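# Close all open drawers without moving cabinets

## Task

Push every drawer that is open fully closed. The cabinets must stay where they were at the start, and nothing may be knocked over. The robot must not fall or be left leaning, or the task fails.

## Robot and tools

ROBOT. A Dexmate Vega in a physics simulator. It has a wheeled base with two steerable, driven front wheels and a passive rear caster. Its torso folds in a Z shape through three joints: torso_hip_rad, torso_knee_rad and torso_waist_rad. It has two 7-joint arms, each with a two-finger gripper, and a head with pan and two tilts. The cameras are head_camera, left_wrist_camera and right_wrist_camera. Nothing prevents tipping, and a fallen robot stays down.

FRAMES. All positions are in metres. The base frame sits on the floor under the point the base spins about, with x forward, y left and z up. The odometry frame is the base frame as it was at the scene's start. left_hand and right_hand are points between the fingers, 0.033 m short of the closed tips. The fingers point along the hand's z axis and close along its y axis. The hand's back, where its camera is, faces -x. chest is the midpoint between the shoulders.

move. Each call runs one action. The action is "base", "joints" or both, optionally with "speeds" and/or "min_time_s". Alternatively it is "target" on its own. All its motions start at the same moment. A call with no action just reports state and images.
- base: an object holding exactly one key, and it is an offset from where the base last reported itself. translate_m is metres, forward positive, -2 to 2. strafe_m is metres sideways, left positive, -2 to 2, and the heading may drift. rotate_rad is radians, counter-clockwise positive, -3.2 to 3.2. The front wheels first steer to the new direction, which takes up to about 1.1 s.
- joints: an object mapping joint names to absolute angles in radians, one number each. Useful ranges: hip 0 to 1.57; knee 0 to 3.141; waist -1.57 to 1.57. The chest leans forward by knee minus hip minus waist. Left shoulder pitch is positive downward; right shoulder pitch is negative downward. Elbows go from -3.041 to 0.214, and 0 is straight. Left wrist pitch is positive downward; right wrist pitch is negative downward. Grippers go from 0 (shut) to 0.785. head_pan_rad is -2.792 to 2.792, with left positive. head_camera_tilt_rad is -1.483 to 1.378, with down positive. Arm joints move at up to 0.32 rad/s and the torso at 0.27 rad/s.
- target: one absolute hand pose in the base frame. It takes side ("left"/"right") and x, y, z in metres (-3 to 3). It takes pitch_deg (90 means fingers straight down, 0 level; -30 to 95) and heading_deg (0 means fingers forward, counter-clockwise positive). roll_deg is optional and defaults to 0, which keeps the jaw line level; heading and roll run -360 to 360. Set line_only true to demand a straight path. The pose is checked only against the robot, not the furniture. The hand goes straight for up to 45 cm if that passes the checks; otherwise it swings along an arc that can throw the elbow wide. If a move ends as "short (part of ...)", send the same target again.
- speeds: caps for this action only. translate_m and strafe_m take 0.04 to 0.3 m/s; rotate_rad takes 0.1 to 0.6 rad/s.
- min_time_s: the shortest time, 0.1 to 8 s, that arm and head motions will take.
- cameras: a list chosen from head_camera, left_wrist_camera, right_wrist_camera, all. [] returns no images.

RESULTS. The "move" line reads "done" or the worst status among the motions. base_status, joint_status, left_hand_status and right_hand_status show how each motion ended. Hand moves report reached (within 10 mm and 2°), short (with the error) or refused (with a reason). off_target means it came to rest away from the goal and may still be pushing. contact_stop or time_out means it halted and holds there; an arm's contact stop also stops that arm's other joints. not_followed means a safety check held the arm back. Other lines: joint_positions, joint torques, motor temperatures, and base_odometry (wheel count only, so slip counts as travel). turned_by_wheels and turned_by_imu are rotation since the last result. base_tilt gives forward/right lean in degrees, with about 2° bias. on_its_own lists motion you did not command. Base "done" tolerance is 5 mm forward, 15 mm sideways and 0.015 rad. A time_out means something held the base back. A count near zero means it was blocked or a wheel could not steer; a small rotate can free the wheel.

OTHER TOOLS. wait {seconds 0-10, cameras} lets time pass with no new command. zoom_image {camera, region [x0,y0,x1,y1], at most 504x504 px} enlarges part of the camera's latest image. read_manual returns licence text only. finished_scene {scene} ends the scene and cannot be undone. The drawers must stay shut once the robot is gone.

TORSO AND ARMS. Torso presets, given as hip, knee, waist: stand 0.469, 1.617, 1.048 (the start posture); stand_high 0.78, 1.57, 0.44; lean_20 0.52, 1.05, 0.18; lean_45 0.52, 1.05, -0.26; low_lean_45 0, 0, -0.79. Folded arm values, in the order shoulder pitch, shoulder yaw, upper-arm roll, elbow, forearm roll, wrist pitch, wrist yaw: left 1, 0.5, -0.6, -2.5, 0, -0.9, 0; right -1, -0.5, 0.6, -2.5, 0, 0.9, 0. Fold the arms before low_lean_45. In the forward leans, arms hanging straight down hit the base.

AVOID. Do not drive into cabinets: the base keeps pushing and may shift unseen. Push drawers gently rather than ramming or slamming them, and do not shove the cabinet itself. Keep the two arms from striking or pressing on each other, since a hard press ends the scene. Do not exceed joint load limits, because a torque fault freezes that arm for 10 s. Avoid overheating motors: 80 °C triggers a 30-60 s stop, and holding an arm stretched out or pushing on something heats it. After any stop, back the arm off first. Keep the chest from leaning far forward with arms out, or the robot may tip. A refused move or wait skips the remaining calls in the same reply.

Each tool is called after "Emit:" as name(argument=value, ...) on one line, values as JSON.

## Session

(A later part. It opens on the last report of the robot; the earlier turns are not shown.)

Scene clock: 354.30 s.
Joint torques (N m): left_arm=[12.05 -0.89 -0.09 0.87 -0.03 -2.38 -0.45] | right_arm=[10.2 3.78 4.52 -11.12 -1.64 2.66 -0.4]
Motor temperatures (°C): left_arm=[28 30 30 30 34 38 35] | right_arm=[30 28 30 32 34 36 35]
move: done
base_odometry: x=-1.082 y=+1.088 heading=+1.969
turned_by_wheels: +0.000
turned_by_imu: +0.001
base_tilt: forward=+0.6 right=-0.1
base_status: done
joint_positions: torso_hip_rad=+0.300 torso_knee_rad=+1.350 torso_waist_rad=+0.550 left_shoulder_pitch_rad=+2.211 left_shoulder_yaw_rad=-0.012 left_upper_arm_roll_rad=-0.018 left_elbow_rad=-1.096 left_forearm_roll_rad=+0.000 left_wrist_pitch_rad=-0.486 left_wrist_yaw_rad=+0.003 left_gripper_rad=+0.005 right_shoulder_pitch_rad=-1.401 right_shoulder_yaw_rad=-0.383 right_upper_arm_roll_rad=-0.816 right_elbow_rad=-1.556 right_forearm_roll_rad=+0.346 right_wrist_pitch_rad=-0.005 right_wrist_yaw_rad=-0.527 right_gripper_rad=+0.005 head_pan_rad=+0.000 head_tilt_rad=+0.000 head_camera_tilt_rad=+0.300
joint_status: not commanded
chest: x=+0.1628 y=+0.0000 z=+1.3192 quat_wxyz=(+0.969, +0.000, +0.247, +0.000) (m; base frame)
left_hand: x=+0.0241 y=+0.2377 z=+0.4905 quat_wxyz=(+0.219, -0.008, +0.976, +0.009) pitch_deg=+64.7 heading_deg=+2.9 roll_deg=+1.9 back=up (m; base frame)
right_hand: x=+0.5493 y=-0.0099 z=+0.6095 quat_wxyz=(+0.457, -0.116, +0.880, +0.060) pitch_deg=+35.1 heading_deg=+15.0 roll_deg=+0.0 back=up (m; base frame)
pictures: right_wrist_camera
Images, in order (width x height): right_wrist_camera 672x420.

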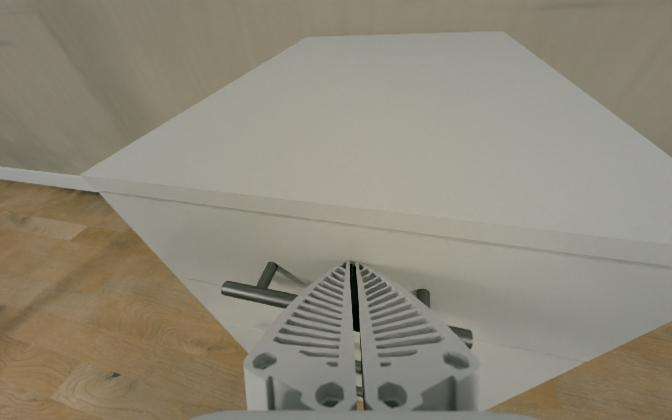

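Emit:
wait(seconds=0.1, cameras=["head_camera"])

Emit:
zoom_image(camera="head_camera", region=[300, 200, 600, 460])

Scene clock: 362.47 s.
Joint torques (N m): left_arm=[14.67 -2.11 0.23 0.33 0.31 -1.48 -0.06] | right_arm=[9.88 3.24 4.82 -10.42 -1.73 2.6 -0.4]
Motor temperatures (°C): left_arm=[28 30 30 30 34 38 35] | right_arm=[30 28 30 32 34 36 35]
base_odometry: x=-1.082 y=+1.088 heading=+1.969
turned_by_wheels: +0.000
turned_by_imu: +0.001
base_tilt: forward=+0.6 right=-0.1
base_status: done
joint_positions: torso_hip_rad=+0.300 torso_knee_rad=+1.350 torso_waist_rad=+0.550 left_shoulder_pitch_rad=+2.211 left_shoulder_yaw_rad=-0.012 left_upper_arm_roll_rad=-0.018 left_elbow_rad=-1.096 left_forearm_roll_rad=+0.000 left_wrist_pitch_rad=-0.486 left_wrist_yaw_rad=+0.003 left_gripper_rad=+0.005 right_shoulder_pitch_rad=-1.401 right_shoulder_yaw_rad=-0.383 right_upper_arm_roll_rad=-0.816 right_elbow_rad=-1.556 right_forearm_roll_rad=+0.346 right_wrist_pitch_rad=-0.005 right_wrist_yaw_rad=-0.527 right_gripper_rad=+0.005 head_pan_rad=+0.000 head_tilt_rad=+0.000 head_camera_tilt_rad=+0.300
joint_status: not commanded
chest: x=+0.1628 y=+0.0000 z=+1.3192 quat_wxyz=(+0.969, +0.000, +0.247, +0.000) (m; base frame)
left_hand: x=+0.0241 y=+0.2377 z=+0.4905 quat_wxyz=(+0.219, -0.008, +0.976, +0.009) pitch_deg=+64.7 heading_deg=+2.9 roll_deg=+1.9 back=up (m; base frame)
right_hand: x=+0.5493 y=-0.0099 z=+0.6095 quat_wxyz=(+0.457, -0.116, +0.880, +0.060) pitch_deg=+35.1 heading_deg=+15.0 roll_deg=+0.0 back=up (m; base frame)
wait: 0.10 s; at rest from the start
pictures: head_camera
Images, in order (width x height): head_camera 896x560.

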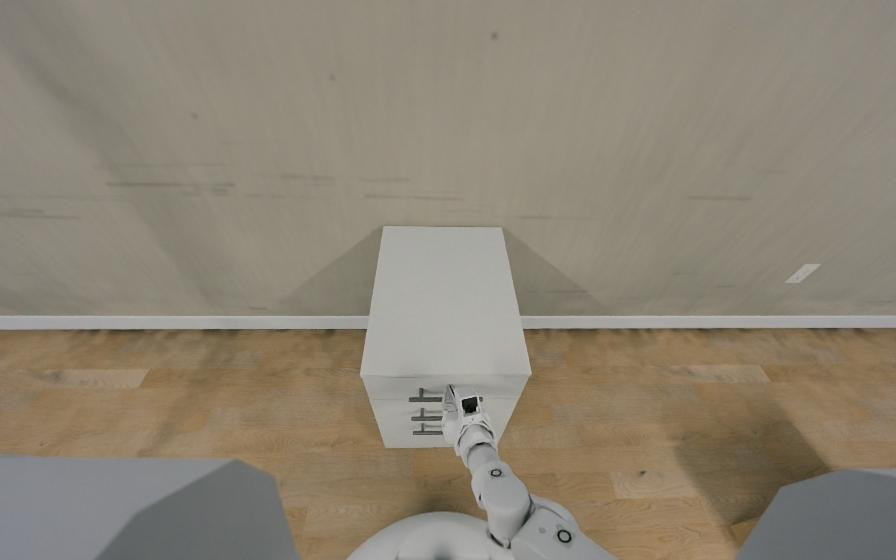

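Scaled by 1.680 from the camera's 896x560 image, which has a finer 960x600 frame.

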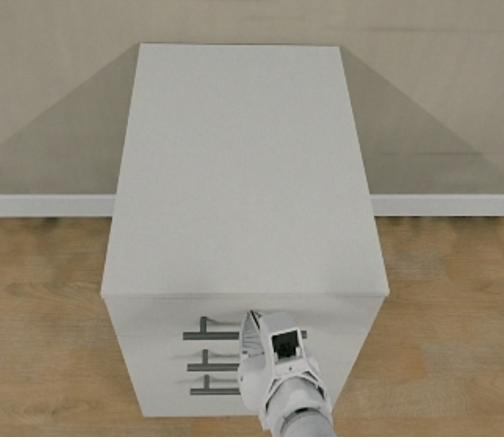

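Emit:
move(base={"translate_m":-0.3}, speeds={"translate_m":0.15}, cameras=["right_wrist_camera","head_camera"])

Emit:
zoom_image(camera="right_wrist_camera", region=[220, 50, 600, 300])

Emit:
zoom_image(camera="head_camera", region=[350, 150, 550, 400])

Scene clock: 379.87 s.
Joint torques (N m): left_arm=[13.19 0.11 0.59 -0.52 0.41 -1.67 -0.32] | right_arm=[8.69 3.22 3.55 -10.45 -1.51 1.96 -0.15]
Motor temperatures (°C): left_arm=[28 30 30 30 34 38 35] | right_arm=[30 28 30 32 34 36 35]
move: done
base_odometry: x=-0.965 y=+0.812 heading=+1.969
turned_by_wheels: +0.000
turned_by_imu: +0.001
base_tilt: forward=+0.6 right=-0.1
base_status: done
joint_positions: torso_hip_rad=+0.300 torso_knee_rad=+1.350 torso_waist_rad=+0.550 left_shoulder_pitch_rad=+2.211 left_shoulder_yaw_rad=-0.012 left_upper_arm_roll_rad=-0.018 left_elbow_rad=-1.096 left_forearm_roll_rad=+0.000 left_wrist_pitch_rad=-0.486 left_wrist_yaw_rad=+0.003 left_gripper_rad=+0.005 right_shoulder_pitch_rad=-1.401 right_shoulder_yaw_rad=-0.383 right_upper_arm_roll_rad=-0.816 right_elbow_rad=-1.556 right_forearm_roll_rad=+0.346 right_wrist_pitch_rad=-0.005 right_wrist_yaw_rad=-0.527 right_gripper_rad=+0.005 head_pan_rad=+0.000 head_tilt_rad=+0.000 head_camera_tilt_rad=+0.300
joint_status: not commanded
chest: x=+0.1629 y=+0.0000 z=+1.3192 quat_wxyz=(+0.969, +0.000, +0.247, +0.000) (m; base frame)
left_hand: x=+0.0241 y=+0.2377 z=+0.4905 quat_wxyz=(+0.219, -0.008, +0.976, +0.009) pitch_deg=+64.7 heading_deg=+2.9 roll_deg=+1.9 back=up (m; base frame)
right_hand: x=+0.5494 y=-0.0100 z=+0.6095 quat_wxyz=(+0.457, -0.116, +0.880, +0.060) pitch_deg=+35.1 heading_deg=+15.0 roll_deg=+0.0 back=up (m; base frame)
pictures: head_camera, right_wrist_camera
Images, in order (width x height): head_camera 896x560, right_wrist_camera 672x420.

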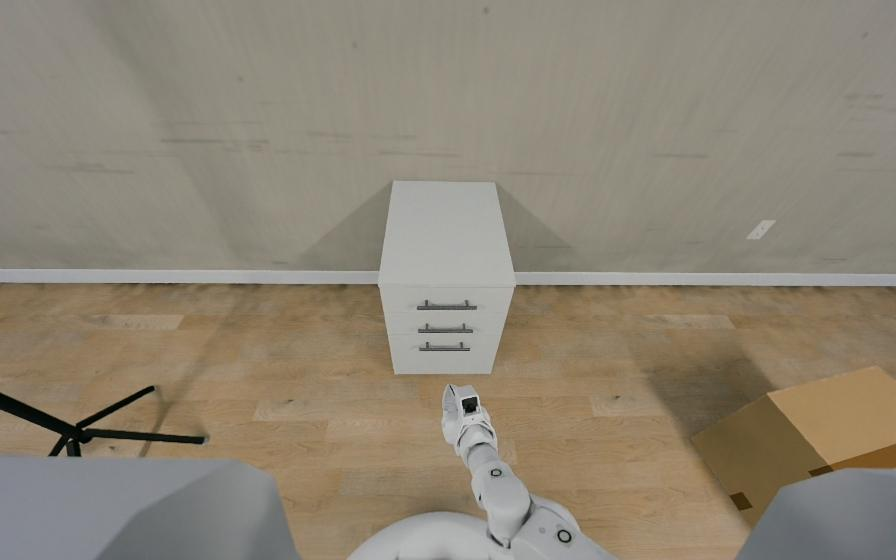

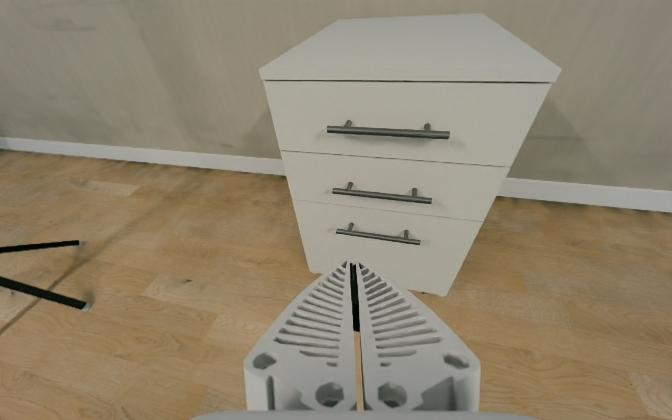

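Scaled by 1.326 from the camera's 672x420 image, which has a finer 960x600 frame.

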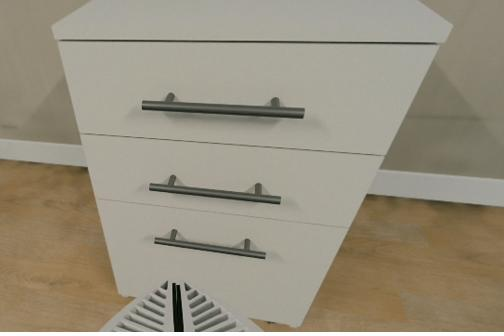

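Scaled by 2.016 from the camera's 896x560 image, which has a finer 960x600 frame.

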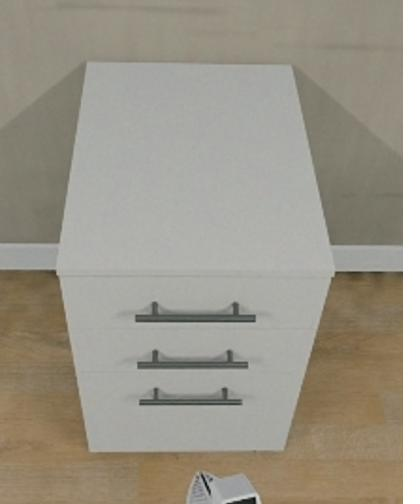

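Emit:
finished_scene(scene=2)

The scene is finished: the task was done.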